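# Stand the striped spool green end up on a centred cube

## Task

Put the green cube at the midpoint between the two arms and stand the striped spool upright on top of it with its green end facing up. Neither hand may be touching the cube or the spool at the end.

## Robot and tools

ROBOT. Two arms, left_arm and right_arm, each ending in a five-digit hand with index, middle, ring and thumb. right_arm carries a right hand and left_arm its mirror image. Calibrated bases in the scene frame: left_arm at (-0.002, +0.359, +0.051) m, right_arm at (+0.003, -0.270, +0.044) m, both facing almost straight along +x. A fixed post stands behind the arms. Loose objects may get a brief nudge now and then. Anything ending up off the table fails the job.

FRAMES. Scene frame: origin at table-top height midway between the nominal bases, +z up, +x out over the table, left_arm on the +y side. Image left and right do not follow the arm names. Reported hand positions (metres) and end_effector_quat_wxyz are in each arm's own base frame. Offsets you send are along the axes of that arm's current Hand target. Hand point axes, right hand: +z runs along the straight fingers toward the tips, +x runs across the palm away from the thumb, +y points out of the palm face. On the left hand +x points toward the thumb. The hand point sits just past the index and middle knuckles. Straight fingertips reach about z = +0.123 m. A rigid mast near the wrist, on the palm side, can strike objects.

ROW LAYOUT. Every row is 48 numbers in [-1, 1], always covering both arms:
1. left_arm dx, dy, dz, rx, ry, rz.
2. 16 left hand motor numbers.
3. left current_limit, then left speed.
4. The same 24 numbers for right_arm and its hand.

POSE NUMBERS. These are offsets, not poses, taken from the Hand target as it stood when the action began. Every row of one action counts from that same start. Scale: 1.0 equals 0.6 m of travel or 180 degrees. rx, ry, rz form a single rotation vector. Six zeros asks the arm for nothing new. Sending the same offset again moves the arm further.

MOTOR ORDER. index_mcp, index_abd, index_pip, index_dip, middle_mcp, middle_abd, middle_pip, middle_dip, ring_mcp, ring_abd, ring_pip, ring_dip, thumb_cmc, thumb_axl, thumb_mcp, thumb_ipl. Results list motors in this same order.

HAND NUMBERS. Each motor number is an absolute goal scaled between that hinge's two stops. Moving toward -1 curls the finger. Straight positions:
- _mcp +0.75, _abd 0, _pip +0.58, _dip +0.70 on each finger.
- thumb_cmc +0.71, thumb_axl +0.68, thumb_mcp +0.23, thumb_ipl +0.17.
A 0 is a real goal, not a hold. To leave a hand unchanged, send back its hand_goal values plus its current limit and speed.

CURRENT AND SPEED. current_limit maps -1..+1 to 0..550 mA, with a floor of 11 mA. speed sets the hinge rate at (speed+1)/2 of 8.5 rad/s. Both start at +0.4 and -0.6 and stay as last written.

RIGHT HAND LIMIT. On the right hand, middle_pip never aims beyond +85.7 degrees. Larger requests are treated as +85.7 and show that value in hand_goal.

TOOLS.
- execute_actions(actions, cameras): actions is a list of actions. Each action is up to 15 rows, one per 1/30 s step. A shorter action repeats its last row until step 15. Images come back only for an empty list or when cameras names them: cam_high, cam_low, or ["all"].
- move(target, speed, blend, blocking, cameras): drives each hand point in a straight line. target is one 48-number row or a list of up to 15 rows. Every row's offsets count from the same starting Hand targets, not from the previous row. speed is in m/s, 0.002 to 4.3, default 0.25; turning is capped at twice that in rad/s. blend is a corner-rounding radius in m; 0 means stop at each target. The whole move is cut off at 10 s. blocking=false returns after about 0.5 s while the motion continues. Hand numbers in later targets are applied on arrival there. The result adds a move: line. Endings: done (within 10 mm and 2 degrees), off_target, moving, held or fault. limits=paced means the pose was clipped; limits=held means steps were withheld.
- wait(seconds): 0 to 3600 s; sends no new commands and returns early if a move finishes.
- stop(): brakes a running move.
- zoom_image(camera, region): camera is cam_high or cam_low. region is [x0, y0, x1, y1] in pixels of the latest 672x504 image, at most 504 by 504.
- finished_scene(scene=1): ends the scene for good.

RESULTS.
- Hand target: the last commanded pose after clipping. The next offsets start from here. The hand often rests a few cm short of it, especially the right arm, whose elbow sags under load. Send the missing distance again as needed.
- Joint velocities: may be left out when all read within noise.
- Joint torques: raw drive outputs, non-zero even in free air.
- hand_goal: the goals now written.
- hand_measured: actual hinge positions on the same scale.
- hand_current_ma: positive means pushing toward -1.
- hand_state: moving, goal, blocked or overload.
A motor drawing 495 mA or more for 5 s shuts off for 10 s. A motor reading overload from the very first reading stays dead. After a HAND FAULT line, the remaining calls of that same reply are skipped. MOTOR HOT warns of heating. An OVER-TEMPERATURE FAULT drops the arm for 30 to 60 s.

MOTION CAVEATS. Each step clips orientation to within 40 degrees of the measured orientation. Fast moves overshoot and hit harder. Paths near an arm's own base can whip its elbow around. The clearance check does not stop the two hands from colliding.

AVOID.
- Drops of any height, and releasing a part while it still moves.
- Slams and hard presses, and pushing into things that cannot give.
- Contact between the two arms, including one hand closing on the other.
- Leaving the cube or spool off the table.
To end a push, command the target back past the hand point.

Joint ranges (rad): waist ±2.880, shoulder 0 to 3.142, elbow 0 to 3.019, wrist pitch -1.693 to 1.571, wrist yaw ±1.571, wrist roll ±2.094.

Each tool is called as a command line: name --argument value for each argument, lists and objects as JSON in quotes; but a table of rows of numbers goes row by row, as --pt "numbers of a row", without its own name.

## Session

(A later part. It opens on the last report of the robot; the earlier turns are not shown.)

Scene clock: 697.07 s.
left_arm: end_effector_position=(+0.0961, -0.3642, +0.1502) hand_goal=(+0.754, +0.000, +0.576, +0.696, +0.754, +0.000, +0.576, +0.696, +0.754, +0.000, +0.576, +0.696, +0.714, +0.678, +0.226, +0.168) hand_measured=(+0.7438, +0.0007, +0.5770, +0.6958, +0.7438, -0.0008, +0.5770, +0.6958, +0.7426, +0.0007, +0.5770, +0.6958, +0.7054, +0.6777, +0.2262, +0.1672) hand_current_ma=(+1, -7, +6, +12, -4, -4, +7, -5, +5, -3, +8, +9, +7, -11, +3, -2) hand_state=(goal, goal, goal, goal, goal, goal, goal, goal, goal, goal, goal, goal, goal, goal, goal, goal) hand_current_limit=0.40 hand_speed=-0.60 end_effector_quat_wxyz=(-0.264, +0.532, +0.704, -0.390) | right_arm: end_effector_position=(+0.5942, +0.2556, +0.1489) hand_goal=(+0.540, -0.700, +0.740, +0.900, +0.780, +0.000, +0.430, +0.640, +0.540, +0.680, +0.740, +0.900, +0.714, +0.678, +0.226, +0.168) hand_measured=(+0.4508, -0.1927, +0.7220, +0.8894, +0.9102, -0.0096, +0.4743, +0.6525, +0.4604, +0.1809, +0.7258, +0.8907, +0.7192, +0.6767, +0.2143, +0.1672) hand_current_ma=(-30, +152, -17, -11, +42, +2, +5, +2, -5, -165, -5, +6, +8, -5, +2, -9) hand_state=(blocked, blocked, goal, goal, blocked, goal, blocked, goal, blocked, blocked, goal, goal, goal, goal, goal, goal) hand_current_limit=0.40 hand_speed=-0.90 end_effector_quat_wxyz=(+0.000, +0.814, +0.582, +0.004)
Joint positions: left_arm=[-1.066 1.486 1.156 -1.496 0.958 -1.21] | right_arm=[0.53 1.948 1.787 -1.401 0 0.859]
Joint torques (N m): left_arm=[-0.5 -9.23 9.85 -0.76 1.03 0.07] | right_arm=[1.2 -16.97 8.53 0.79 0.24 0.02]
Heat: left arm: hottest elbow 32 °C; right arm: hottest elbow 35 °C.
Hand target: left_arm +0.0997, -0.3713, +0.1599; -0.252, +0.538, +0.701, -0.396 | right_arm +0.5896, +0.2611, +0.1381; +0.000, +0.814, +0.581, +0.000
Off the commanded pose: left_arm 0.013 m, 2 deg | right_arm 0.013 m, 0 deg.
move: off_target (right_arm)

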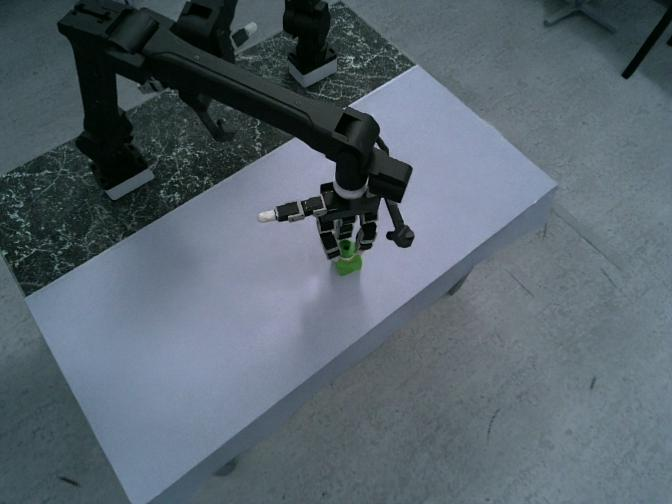

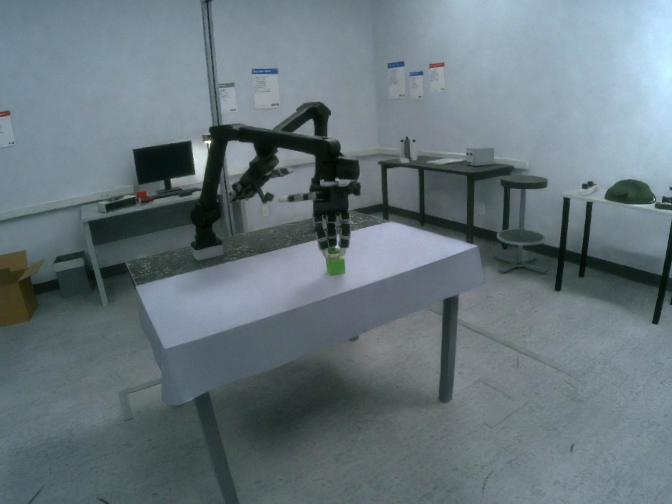

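zoom_image --camera "cam_low" --region '[315, 235, 355, 280]'

zoom_image --camera "cam_high" --region '[325, 235, 370, 280]'

Scaled by 11.200 from the camera's image (finer frame: 960x720).

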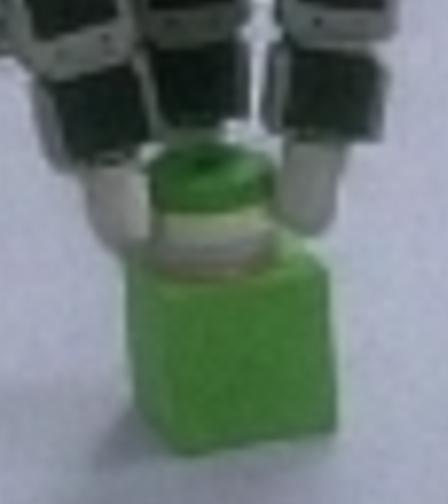

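Scaled by 11.200 from the camera's image (finer frame: 960x720).

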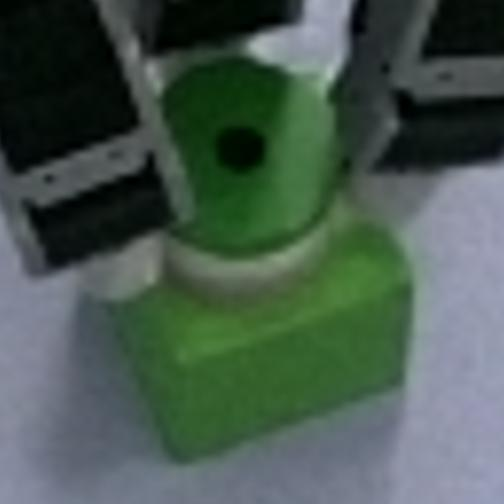

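move --pt "0 0 0 0 0 0 0.754 0 0.576 0.696 0.754 0 0.576 0.696 0.754 0 0.576 0.696 0.714 0.678 0.226 0.168 0.4 -0.6 0.003 0.003 0.01 0 0 0 0.54 -0.70 0.74 0.90 0.78 0 0.43 0.64 0.54 0.68 0.74 0.9 0.714 0.678 0.226 0.168 0.4 -0.9" --speed 0.03 --cameras '["all"]'

zoom_image --camera "cam_low" --region '[315, 235, 355, 280]'

zoom_image --camera "cam_high" --region '[325, 235, 370, 280]'

Scene clock: 711.87 s.
left_arm: end_effector_position=(+0.0961, -0.3642, +0.1502) hand_goal=(+0.754, +0.000, +0.576, +0.696, +0.754, +0.000, +0.576, +0.696, +0.754, +0.000, +0.576, +0.696, +0.714, +0.678, +0.226, +0.168) hand_measured=(+0.7426, +0.0007, +0.5770, +0.6958, +0.7438, -0.0008, +0.5770, +0.6958, +0.7426, +0.0007, +0.5770, +0.6958, +0.7054, +0.6777, +0.2252, +0.1681) hand_current_ma=(-6, -13, +8, +11, +3, -3, +11, -8, +5, -12, +3, +6, +5, -4, -3, -2) hand_state=(goal, goal, goal, goal, goal, goal, goal, goal, goal, goal, goal, goal, goal, goal, goal, goal) hand_current_limit=0.40 hand_speed=-0.60 end_effector_quat_wxyz=(-0.264, +0.532, +0.704, -0.390) | right_arm: end_effector_position=(+0.5962, +0.2568, +0.1493) hand_goal=(+0.540, -0.700, +0.740, +0.900, +0.780, +0.000, +0.430, +0.640, +0.540, +0.680, +0.740, +0.900, +0.714, +0.678, +0.226, +0.168) hand_measured=(+0.4508, -0.1927, +0.7232, +0.8894, +0.9114, -0.0096, +0.4756, +0.6525, +0.4616, +0.1824, +0.7258, +0.8945, +0.7192, +0.6777, +0.2133, +0.1672) hand_current_ma=(-38, +149, -7, -12, +40, -12, +15, +1, -19, -154, -13, +4, +8, +3, +17, -21) hand_state=(blocked, blocked, goal, goal, blocked, goal, blocked, goal, blocked, blocked, goal, goal, goal, goal, goal, goal) hand_current_limit=0.40 hand_speed=-0.90 end_effector_quat_wxyz=(+0.001, +0.814, +0.581, +0.009)
Joint positions: left_arm=[-1.066 1.486 1.156 -1.496 0.958 -1.21] | right_arm=[0.53 1.948 1.787 -1.391 0 0.86]
Joint torques (N m): left_arm=[-0.44 -9.29 9.84 -0.68 1.03 0.07] | right_arm=[1.14 -16.32 8.46 0.83 0.24 0.03]
Heat: left arm: hottest elbow 32 °C; right arm: hottest elbow 35 °C.
Hand target: left_arm +0.0997, -0.3713, +0.1599; -0.252, +0.538, +0.701, -0.396 | right_arm +0.5919, +0.2623, +0.1321; +0.000, +0.814, +0.581, +0.000
Off the commanded pose: left_arm 0.013 m, 2 deg | right_arm 0.019 m, 1 deg.
move: off_target (right_arm)

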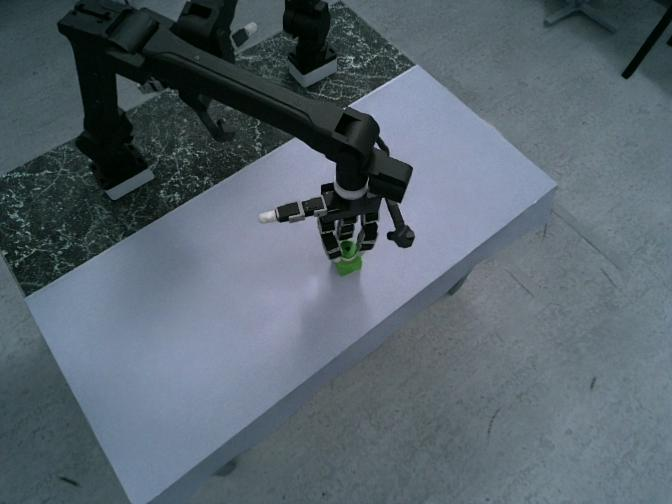

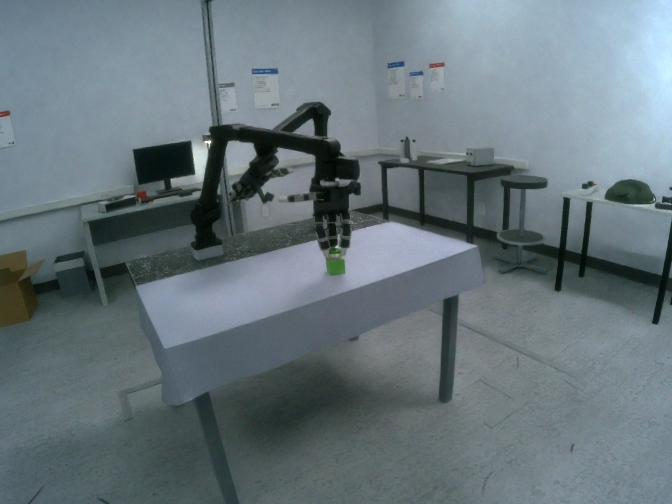

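Scaled by 11.200 from the camera's image (finer frame: 960x720).

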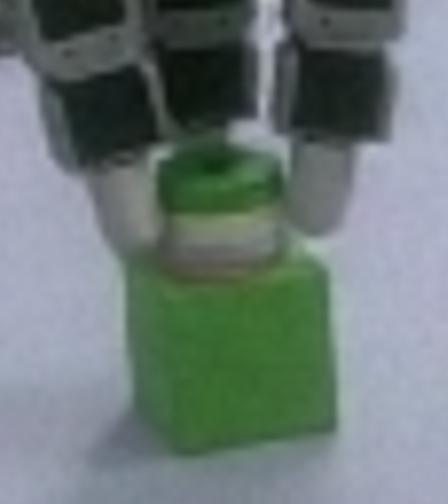

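Scaled by 11.200 from the camera's image (finer frame: 960x720).

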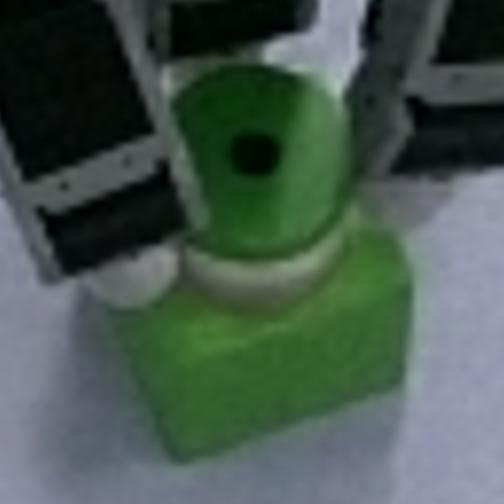

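move --pt "0 0 0 0 0 0 0.754 0 0.576 0.696 0.754 0 0.576 0.696 0.754 0 0.576 0.696 0.714 0.678 0.226 0.168 0.4 -0.6 0.002 0.006 -0.02 0 0 0 0.54 -0.70 0.74 0.90 0.78 0 0.43 0.64 0.54 0.68 0.74 0.9 0.714 0.678 0.226 0.168 0.4 -0.9" --speed 0.03 --cameras '["all"]'

zoom_image --camera "cam_low" --region '[315, 235, 355, 280]'

zoom_image --camera "cam_high" --region '[325, 235, 370, 280]'

Scene clock: 719.50 s.
left_arm: end_effector_position=(+0.0961, -0.3642, +0.1502) hand_goal=(+0.754, +0.000, +0.576, +0.696, +0.754, +0.000, +0.576, +0.696, +0.754, +0.000, +0.576, +0.696, +0.714, +0.678, +0.226, +0.168) hand_measured=(+0.7438, +0.0007, +0.5770, +0.6958, +0.7426, +0.0007, +0.5770, +0.6958, +0.7426, +0.0007, +0.5770, +0.6958, +0.7054, +0.6777, +0.2262, +0.1672) hand_current_ma=(+0, -7, +5, +10, +2, +2, +11, -1, -2, -8, +3, +6, +7, -17, -9, -4) hand_state=(goal, goal, goal, goal, goal, goal, goal, goal, goal, goal, goal, goal, goal, goal, goal, goal) hand_current_limit=0.40 hand_speed=-0.60 end_effector_quat_wxyz=(-0.264, +0.532, +0.704, -0.390) | right_arm: end_effector_position=(+0.5956, +0.2564, +0.1492) hand_goal=(+0.540, -0.700, +0.740, +0.900, +0.780, +0.000, +0.430, +0.640, +0.540, +0.680, +0.740, +0.900, +0.714, +0.678, +0.226, +0.168) hand_measured=(+0.4496, -0.1927, +0.7194, +0.8894, +0.9078, -0.0096, +0.4756, +0.6525, +0.4604, +0.1824, +0.7271, +0.8907, +0.7180, +0.6777, +0.2133, +0.1672) hand_current_ma=(-32, +153, -3, -8, +52, -8, +10, +6, -11, -151, +4, -3, -5, -7, +2, -11) hand_state=(blocked, blocked, blocked, goal, blocked, goal, blocked, goal, blocked, blocked, goal, goal, goal, goal, goal, goal) hand_current_limit=0.40 hand_speed=-0.90 end_effector_quat_wxyz=(+0.001, +0.814, +0.581, +0.008)
Joint positions: left_arm=[-1.066 1.486 1.156 -1.496 0.958 -1.21] | right_arm=[0.53 1.948 1.787 -1.394 0 0.86]
Joint torques (N m): left_arm=[-0.38 -9.41 9.89 -0.64 1.04 0.09] | right_arm=[0.91 -16.09 11.7 -0.21 0.24 -0.01]
Heat: left arm: hottest elbow 32 °C; right arm: hottest elbow 34 °C.
Hand target: left_arm +0.0997, -0.3713, +0.1599; -0.252, +0.538, +0.701, -0.396 | right_arm +0.5957, +0.2623, +0.1441; +0.000, +0.814, +0.581, +0.000
Off the commanded pose: left_arm 0.013 m, 2 deg | right_arm 0.008 m, 1 deg.
move: done

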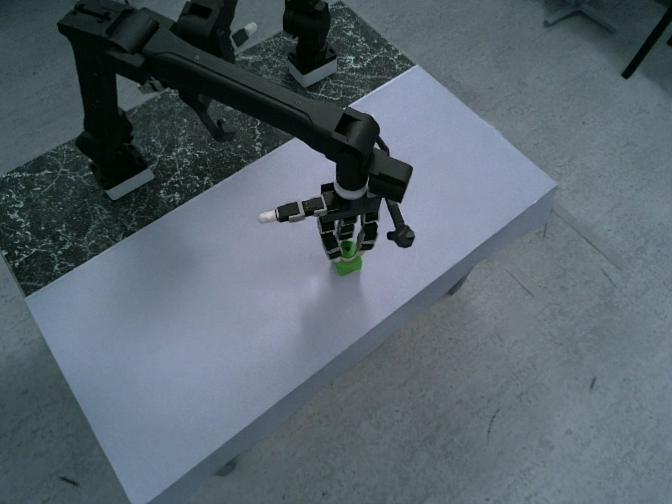

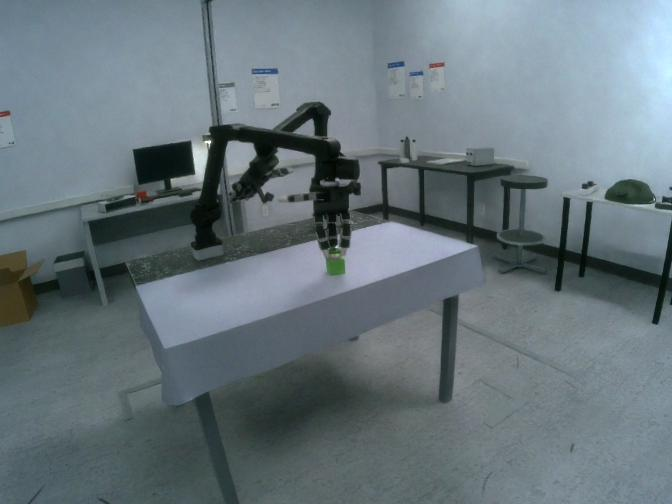

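Scaled by 11.200 from the camera's image (finer frame: 960x720).

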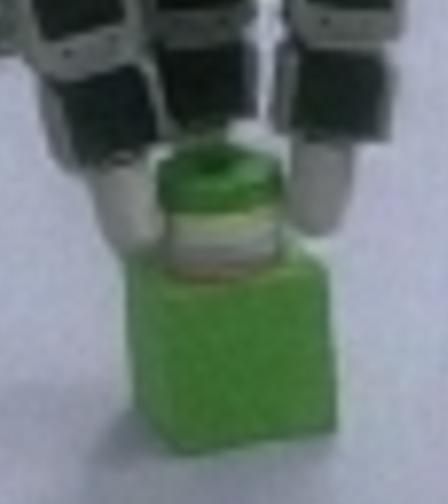

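Scaled by 11.200 from the camera's image (finer frame: 960x720).

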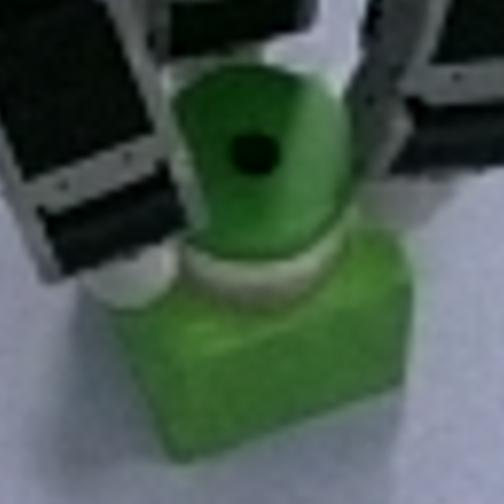

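move --pt "0 0 0 0 0 0 0.754 0 0.576 0.696 0.754 0 0.576 0.696 0.754 0 0.576 0.696 0.714 0.678 0.226 0.168 0.4 -0.6 0 0 0 0 0 0 0.45 -0.20 0.73 0.90 0.90 0 0.45 0.64 0.46 0.19 0.73 0.9 0.714 0.678 0.226 0.168 0.4 -0.9" --pt "0 0 0 0 0 0 0.754 0 0.576 0.696 0.754 0 0.576 0.696 0.754 0 0.576 0.696 0.714 0.678 0.226 0.168 0.4 -0.6 0 0 0 0 0 0 0.45 -0.04 0.73 0.90 0.94 0 0.44 0.64 0.46 0.04 0.73 0.9 0.714 0.678 0.226 0.168 0.4 -0.92" --speed 0.03 --cameras '["all"]'

zoom_image --camera "cam_low" --region '[305, 225, 365, 280]'

zoom_image --camera "cam_high" --region '[315, 225, 380, 280]'

Scene clock: 728.33 s.
left_arm: end_effector_position=(+0.0961, -0.3642, +0.1502) hand_goal=(+0.754, +0.000, +0.576, +0.696, +0.754, +0.000, +0.576, +0.696, +0.754, +0.000, +0.576, +0.696, +0.714, +0.678, +0.226, +0.168) hand_measured=(+0.7438, +0.0007, +0.5770, +0.6958, +0.7438, -0.0008, +0.5770, +0.6958, +0.7426, +0.0007, +0.5770, +0.6958, +0.7054, +0.6767, +0.2252, +0.1681) hand_current_ma=(+0, -4, +10, +8, -2, -5, +8, -2, +5, -5, +4, +5, +3, -10, -8, -6) hand_state=(goal, goal, goal, goal, goal, goal, goal, goal, goal, goal, goal, goal, goal, goal, goal, goal) hand_current_limit=0.40 hand_speed=-0.60 end_effector_quat_wxyz=(-0.264, +0.532, +0.704, -0.390) | right_arm: end_effector_position=(+0.5954, +0.2563, +0.1492) hand_goal=(+0.450, -0.040, +0.730, +0.900, +0.940, +0.000, +0.440, +0.640, +0.460, +0.040, +0.730, +0.900, +0.714, +0.678, +0.226, +0.168) hand_measured=(+0.4411, -0.1942, +0.7168, +0.8958, +0.9090, -0.0125, +0.4641, +0.6525, +0.4508, +0.1780, +0.7258, +0.9009, +0.7192, +0.6777, +0.2143, +0.1681) hand_current_ma=(-17, +20, -13, -8, -16, +0, +4, +1, -4, -41, -1, -8, +7, -10, +14, -15) hand_state=(goal, moving, goal, goal, blocked, goal, blocked, goal, goal, moving, goal, goal, goal, goal, goal, goal) hand_current_limit=0.40 hand_speed=-0.92 end_effector_quat_wxyz=(+0.000, +0.814, +0.581, +0.007)
Joint positions: left_arm=[-1.066 1.486 1.156 -1.496 0.958 -1.21] | right_arm=[0.53 1.948 1.787 -1.395 0 0.86]
Joint torques (N m): left_arm=[-0.44 -9.23 9.85 -0.66 1.02 0.08] | right_arm=[1.03 -16.03 11.7 -0.23 0.21 -0.01]
Heat: left arm: hottest elbow 32 °C; right arm: hottest elbow 35 °C.
Hand target: left_arm +0.0997, -0.3713, +0.1599; -0.252, +0.538, +0.701, -0.396 | right_arm +0.5957, +0.2623, +0.1441; +0.000, +0.814, +0.581, +0.000
Off the commanded pose: left_arm 0.013 m, 2 deg | right_arm 0.008 m, 1 deg.
move: done

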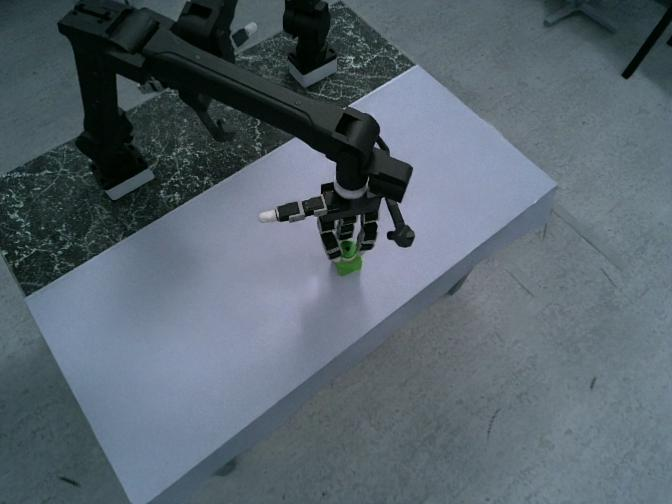

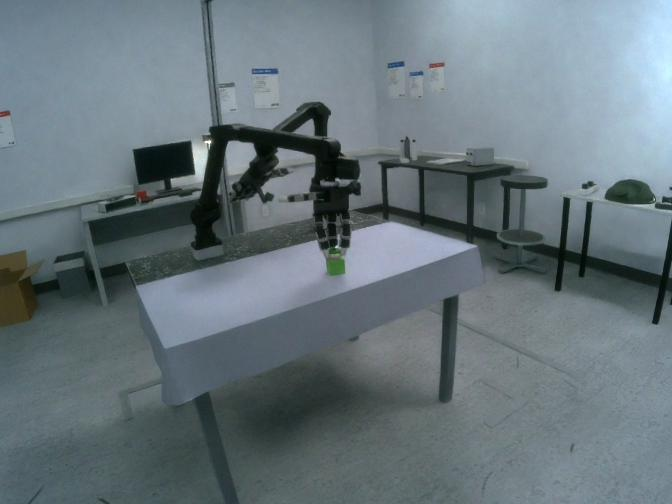

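Scaled by 8.400 from the camera's image (finer frame: 960x720).

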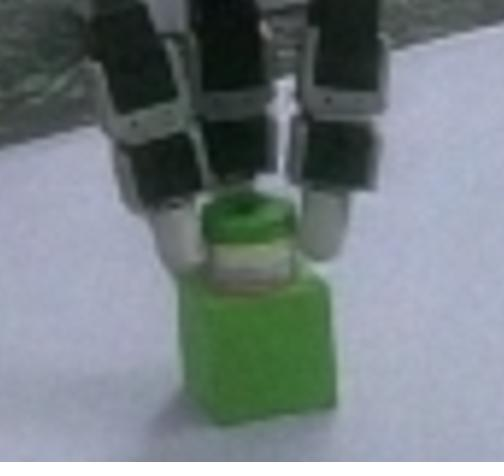

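Scaled by 7.754 from the camera's image (finer frame: 960x720).

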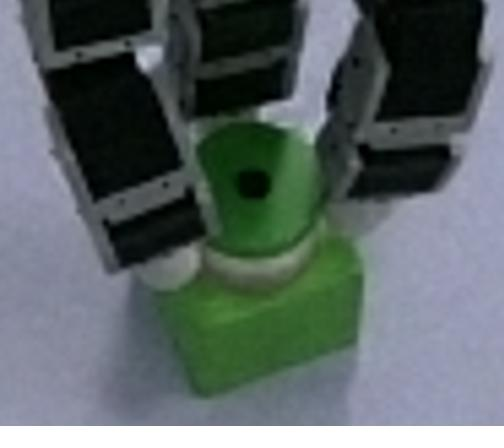

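wait --seconds 1.5 --cameras '["all"]'

zoom_image --camera "cam_low" --region '[305, 225, 365, 280]'

zoom_image --camera "cam_high" --region '[315, 225, 380, 280]'

Scene clock: 732.90 s.
left_arm: end_effector_position=(+0.0961, -0.3642, +0.1502) hand_goal=(+0.754, +0.000, +0.576, +0.696, +0.754, +0.000, +0.576, +0.696, +0.754, +0.000, +0.576, +0.696, +0.714, +0.678, +0.226, +0.168) hand_measured=(+0.7426, +0.0007, +0.5770, +0.6958, +0.7438, +0.0007, +0.5770, +0.6958, +0.7426, +0.0007, +0.5770, +0.6958, +0.7054, +0.6767, +0.2262, +0.1681) hand_current_ma=(+1, -6, +2, +5, +6, -4, +5, +0, +2, -8, +8, +4, +7, -12, -7, -4) hand_state=(goal, goal, goal, goal, goal, goal, goal, goal, goal, goal, goal, goal, goal, goal, goal, goal) hand_current_limit=0.40 hand_speed=-0.60 end_effector_quat_wxyz=(-0.264, +0.532, +0.704, -0.390) | right_arm: end_effector_position=(+0.5947, +0.2559, +0.1490) hand_goal=(+0.450, -0.040, +0.730, +0.900, +0.940, +0.000, +0.440, +0.640, +0.460, +0.040, +0.730, +0.900, +0.714, +0.678, +0.226, +0.168) hand_measured=(+0.4532, -0.0623, +0.7232, +0.8920, +0.9078, -0.0125, +0.4576, +0.6525, +0.4556, +0.0622, +0.7258, +0.9009, +0.7192, +0.6777, +0.2133, +0.1681) hand_current_ma=(-3, -2, +7, -21, -1, -10, +7, -13, +9, -22, +2, +5, +5, +11, +11, -11) hand_state=(goal, blocked, goal, goal, blocked, goal, goal, goal, goal, blocked, goal, goal, goal, goal, goal, goal) hand_current_limit=0.40 hand_speed=-0.92 end_effector_quat_wxyz=(+0.000, +0.814, +0.581, +0.005)
Joint positions: left_arm=[-1.066 1.486 1.156 -1.496 0.958 -1.21] | right_arm=[0.53 1.948 1.787 -1.399 0 0.86]
Joint torques (N m): left_arm=[-0.44 -9.23 9.84 -0.73 1.04 0.06] | right_arm=[0.91 -16.03 11.7 -0.09 0.24 0]
Heat: left arm: hottest elbow 32 °C; right arm: hottest elbow 35 °C.
Hand target: left_arm +0.0997, -0.3713, +0.1599; -0.252, +0.538, +0.701, -0.396 | right_arm +0.5957, +0.2623, +0.1441; +0.000, +0.814, +0.581, +0.000
Off the commanded pose: left_arm 0.013 m, 2 deg | right_arm 0.008 m, 1 deg.
wait: 1.50 s; at rest from the start

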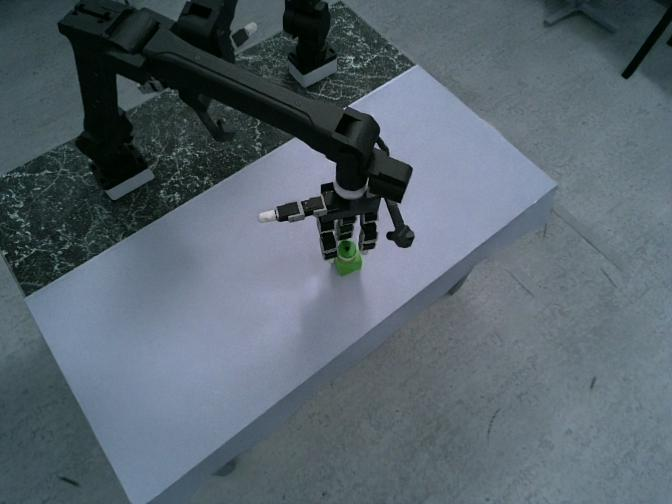

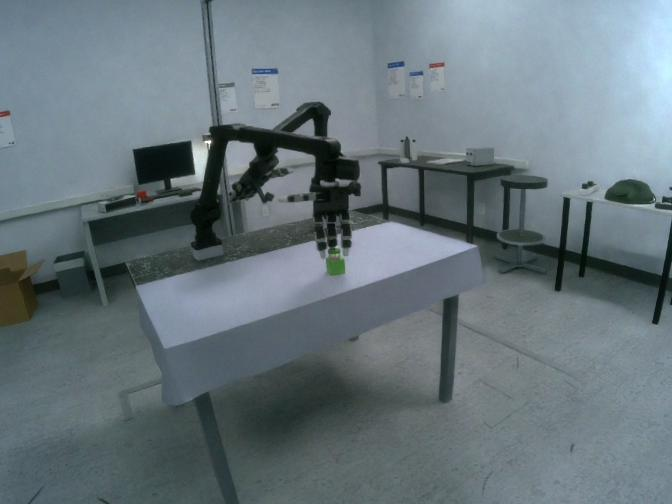

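Scaled by 8.400 from the camera's image (finer frame: 960x720).

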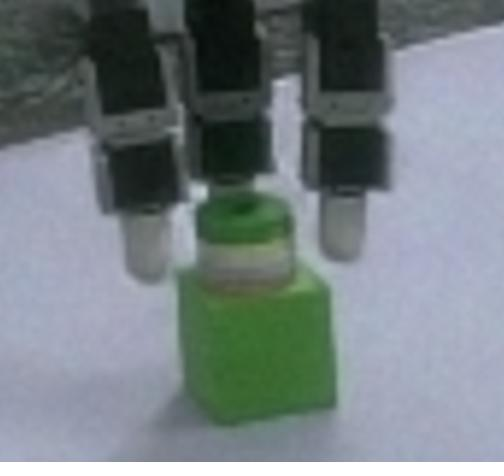

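Scaled by 7.754 from the camera's image (finer frame: 960x720).

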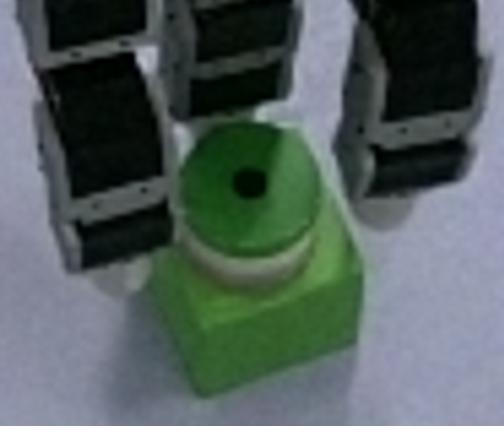

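move --pt "0 0 0 0 0 0 0.754 0 0.576 0.696 0.754 0 0.576 0.696 0.754 0 0.576 0.696 0.714 0.678 0.226 0.168 0.4 -0.6 0 0 0 0 0 0 0.45 0.12 0.73 0.90 1 0 0.44 0.64 0.46 -0.12 0.73 0.9 0.714 0.678 0.226 0.168 0.4 -0.88" --pt "0 0 0 0 0 0 0.754 0 0.576 0.696 0.754 0 0.576 0.696 0.754 0 0.576 0.696 0.714 0.678 0.226 0.168 0.4 -0.6 0 -0.01 -0.06 0 0 0 0.45 0.12 0.73 0.90 1 0 0.44 0.64 0.46 -0.12 0.73 0.9 0.714 0.678 0.226 0.168 0.4 -0.88" --speed 0.06 --cameras '["all"]'

zoom_image --camera "cam_low" --region '[305, 225, 365, 280]'

zoom_image --camera "cam_high" --region '[315, 225, 380, 280]'

Scene clock: 743.47 s.
left_arm: end_effector_position=(+0.0961, -0.3642, +0.1502) hand_goal=(+0.754, +0.000, +0.576, +0.696, +0.754, +0.000, +0.576, +0.696, +0.754, +0.000, +0.576, +0.696, +0.714, +0.678, +0.226, +0.168) hand_measured=(+0.7438, -0.0008, +0.5770, +0.6958, +0.7438, +0.0007, +0.5770, +0.6958, +0.7426, +0.0007, +0.5770, +0.6958, +0.7054, +0.6777, +0.2252, +0.1681) hand_current_ma=(-5, -6, +7, +11, -3, -2, +3, +0, +1, +0, +12, +9, -4, -6, +2, -4) hand_state=(goal, goal, goal, goal, goal, goal, goal, goal, goal, goal, goal, goal, goal, goal, goal, goal) hand_current_limit=0.40 hand_speed=-0.60 end_effector_quat_wxyz=(-0.264, +0.532, +0.704, -0.390) | right_arm: end_effector_position=(+0.5833, +0.2522, +0.1574) hand_goal=(+0.450, +0.120, +0.730, +0.900, +1.000, +0.000, +0.440, +0.640, +0.460, -0.120, +0.730, +0.900, +0.714, +0.678, +0.226, +0.168) hand_measured=(+0.4520, +0.0915, +0.7245, +0.8907, +0.9512, -0.0125, +0.4474, +0.6512, +0.4556, -0.0902, +0.7258, +0.8996, +0.7192, +0.6767, +0.2133, +0.1681) hand_current_ma=(-3, -9, -2, -1, -7, -15, -4, -2, -3, -1, -9, -4, +2, -6, +9, +1) hand_state=(goal, blocked, goal, goal, blocked, goal, goal, goal, goal, blocked, goal, goal, goal, goal, goal, goal) hand_current_limit=0.40 hand_speed=-0.88 end_effector_quat_wxyz=(-0.002, +0.813, +0.582, -0.021)
Joint positions: left_arm=[-1.066 1.486 1.156 -1.496 0.958 -1.21] | right_arm=[0.534 1.948 1.814 -1.48 0 0.862]
Joint torques (N m): left_arm=[-0.56 -9.23 9.83 -0.72 1.02 0.07] | right_arm=[1.49 -17.96 14.08 -0.25 0.21 0.03]
Heat: left arm: hottest elbow 32 °C; right arm: hottest elbow 35 °C.
Hand target: left_arm +0.0997, -0.3713, +0.1599; -0.252, +0.538, +0.701, -0.396 | right_arm +0.5899, +0.2642, +0.1800; +0.000, +0.814, +0.581, +0.000
Off the commanded pose: left_arm 0.013 m, 2 deg | right_arm 0.026 m, 3 deg.
move: off_target (right_arm)

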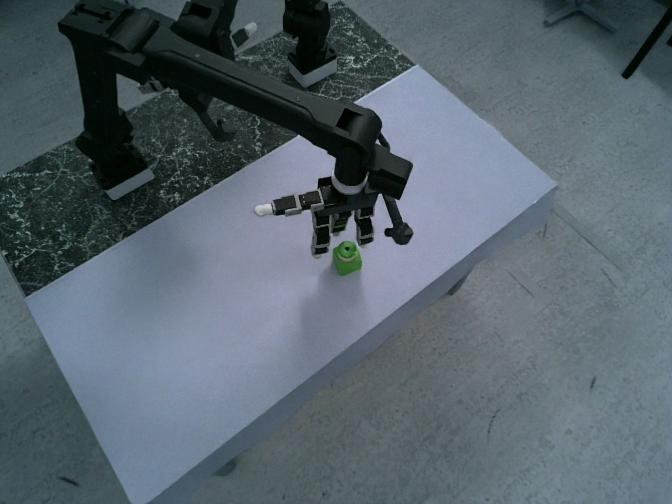

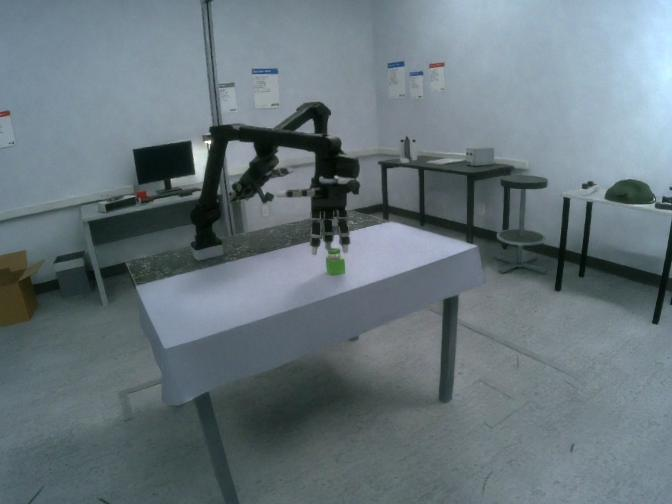

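Scaled by 8.400 from the camera's image (finer frame: 960x720).

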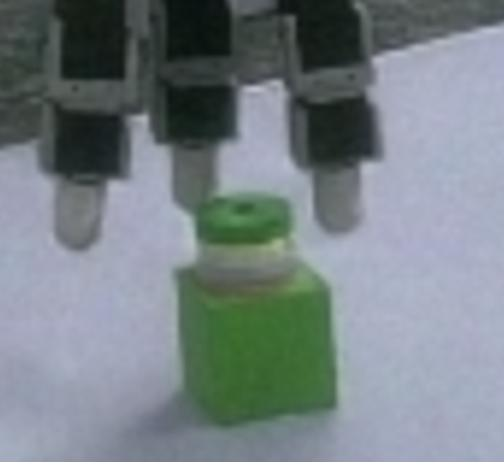

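Scaled by 7.754 from the camera's image (finer frame: 960x720).

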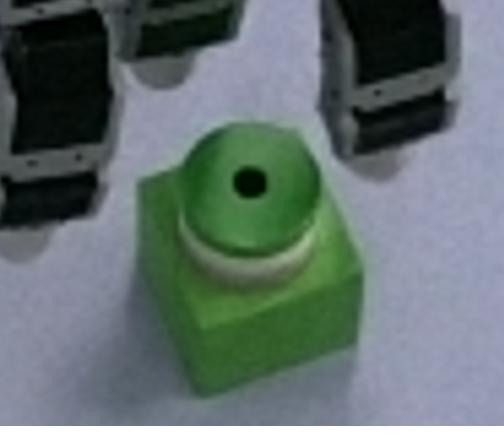

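move --pt "0 0 0 0 0 0 0.754 0 0.576 0.696 0.754 0 0.576 0.696 0.754 0 0.576 0.696 0.714 0.678 0.226 0.168 0.4 -0.6 0 -0.03 -0.17 0 0 0 0.45 0.12 0.73 0.90 1 0 0.44 0.64 0.46 -0.12 0.73 0.9 0.714 0.678 0.226 0.168 0.4 -0.88" --pt "0 0 0 0 0 0 0.754 0 0.576 0.696 0.754 0 0.576 0.696 0.754 0 0.576 0.696 0.714 0.678 0.226 0.168 0.4 -0.6 -0.25 -0.12 -0.17 0 0 0 0.45 0.12 0.73 0.90 1 0 0.44 0.64 0.46 -0.12 0.73 0.9 0.714 0.678 0.226 0.168 0.4 -0.88" --speed 0.15 --blend '[0.03,0]' --cameras '["all"]'

zoom_image --camera "cam_low" --region '[305, 225, 365, 280]'

zoom_image --camera "cam_high" --region '[315, 225, 380, 280]'

Scene clock: 751.83 s.
left_arm: end_effector_position=(+0.0961, -0.3642, +0.1502) hand_goal=(+0.754, +0.000, +0.576, +0.696, +0.754, +0.000, +0.576, +0.696, +0.754, +0.000, +0.576, +0.696, +0.714, +0.678, +0.226, +0.168) hand_measured=(+0.7438, -0.0008, +0.5770, +0.6971, +0.7438, +0.0007, +0.5770, +0.6958, +0.7426, -0.0008, +0.5770, +0.6958, +0.7054, +0.6767, +0.2262, +0.1681) hand_current_ma=(-3, -3, +10, +7, -1, -4, +14, -2, +0, -2, +12, +4, -2, -11, -2, -5) hand_state=(goal, goal, goal, goal, goal, goal, goal, goal, goal, goal, goal, goal, goal, goal, goal, goal) hand_current_limit=0.40 hand_speed=-0.60 end_effector_quat_wxyz=(-0.264, +0.532, +0.704, -0.390) | right_arm: end_effector_position=(+0.4713, +0.1488, +0.2825) hand_goal=(+0.450, +0.120, +0.730, +0.900, +1.000, +0.000, +0.440, +0.640, +0.460, -0.120, +0.730, +0.900, +0.714, +0.678, +0.226, +0.168) hand_measured=(+0.4532, +0.0930, +0.7245, +0.8907, +0.9537, -0.0140, +0.4474, +0.6512, +0.4556, -0.0916, +0.7322, +0.9009, +0.7192, +0.6767, +0.2133, +0.1672) hand_current_ma=(-18, -13, -7, -15, -3, -10, -12, -9, +3, -11, -2, +17, +4, +1, +5, -5) hand_state=(goal, blocked, goal, goal, blocked, goal, goal, goal, goal, blocked, goal, goal, goal, goal, goal, goal) hand_current_limit=0.40 hand_speed=-0.88 end_effector_quat_wxyz=(+0.000, +0.816, +0.578, -0.003)
Joint positions: left_arm=[-1.066 1.486 1.156 -1.496 0.958 -1.21] | right_arm=[0.463 1.507 1.553 -1.623 0.001 0.803]
Joint torques (N m): left_arm=[-0.38 -9.29 9.83 -0.68 1.03 0.09] | right_arm=[-0.44 -11.52 9.35 0.54 0.19 -0.23]
Heat: left arm: hottest elbow 32 °C; right arm: hottest elbow 35 °C.
Hand target: left_arm +0.0997, -0.3713, +0.1599; -0.252, +0.538, +0.701, -0.396 | right_arm +0.4730, +0.1458, +0.2819; +0.000, +0.814, +0.581, +0.000
Off the commanded pose: left_arm 0.013 m, 2 deg | right_arm 0.003 m, 1 deg.
move: done

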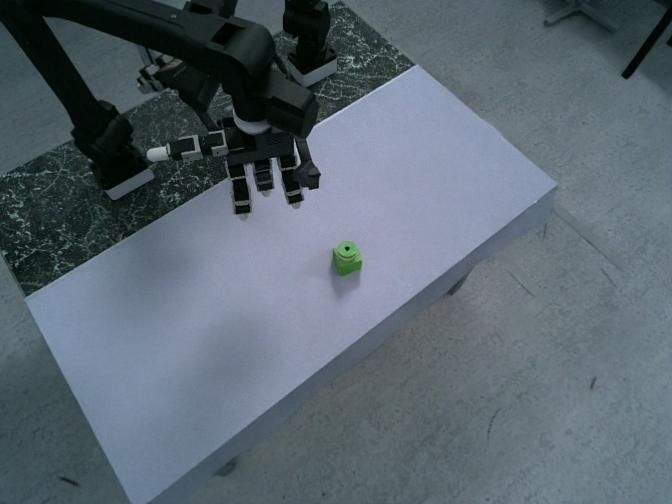

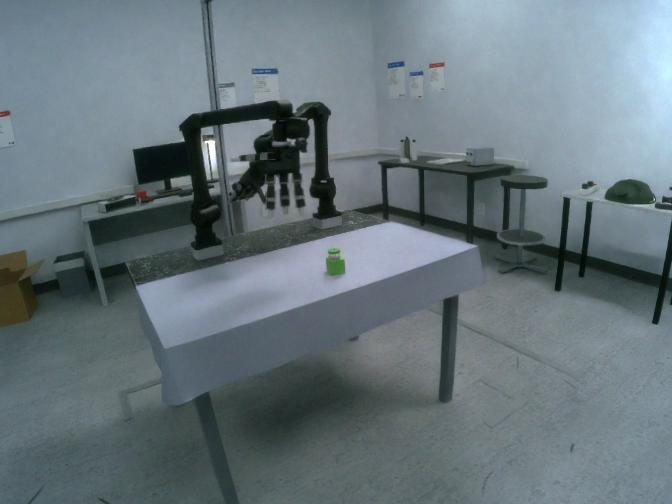

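Scaled by 8.400 from the camera's image (finer frame: 960x720).

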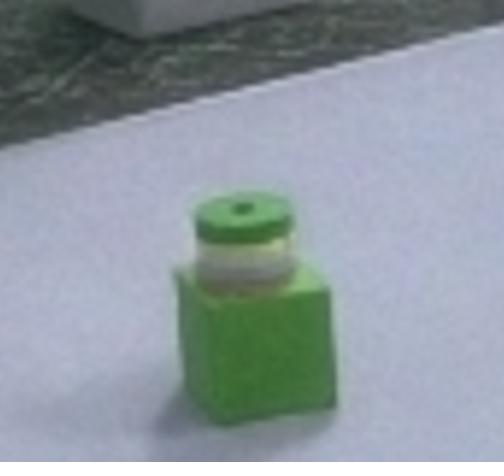

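Scaled by 7.754 from the camera's image (finer frame: 960x720).

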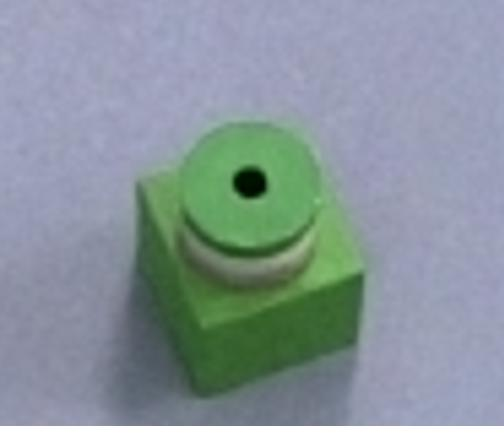

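finished_scene

The scene is finished: the task was done.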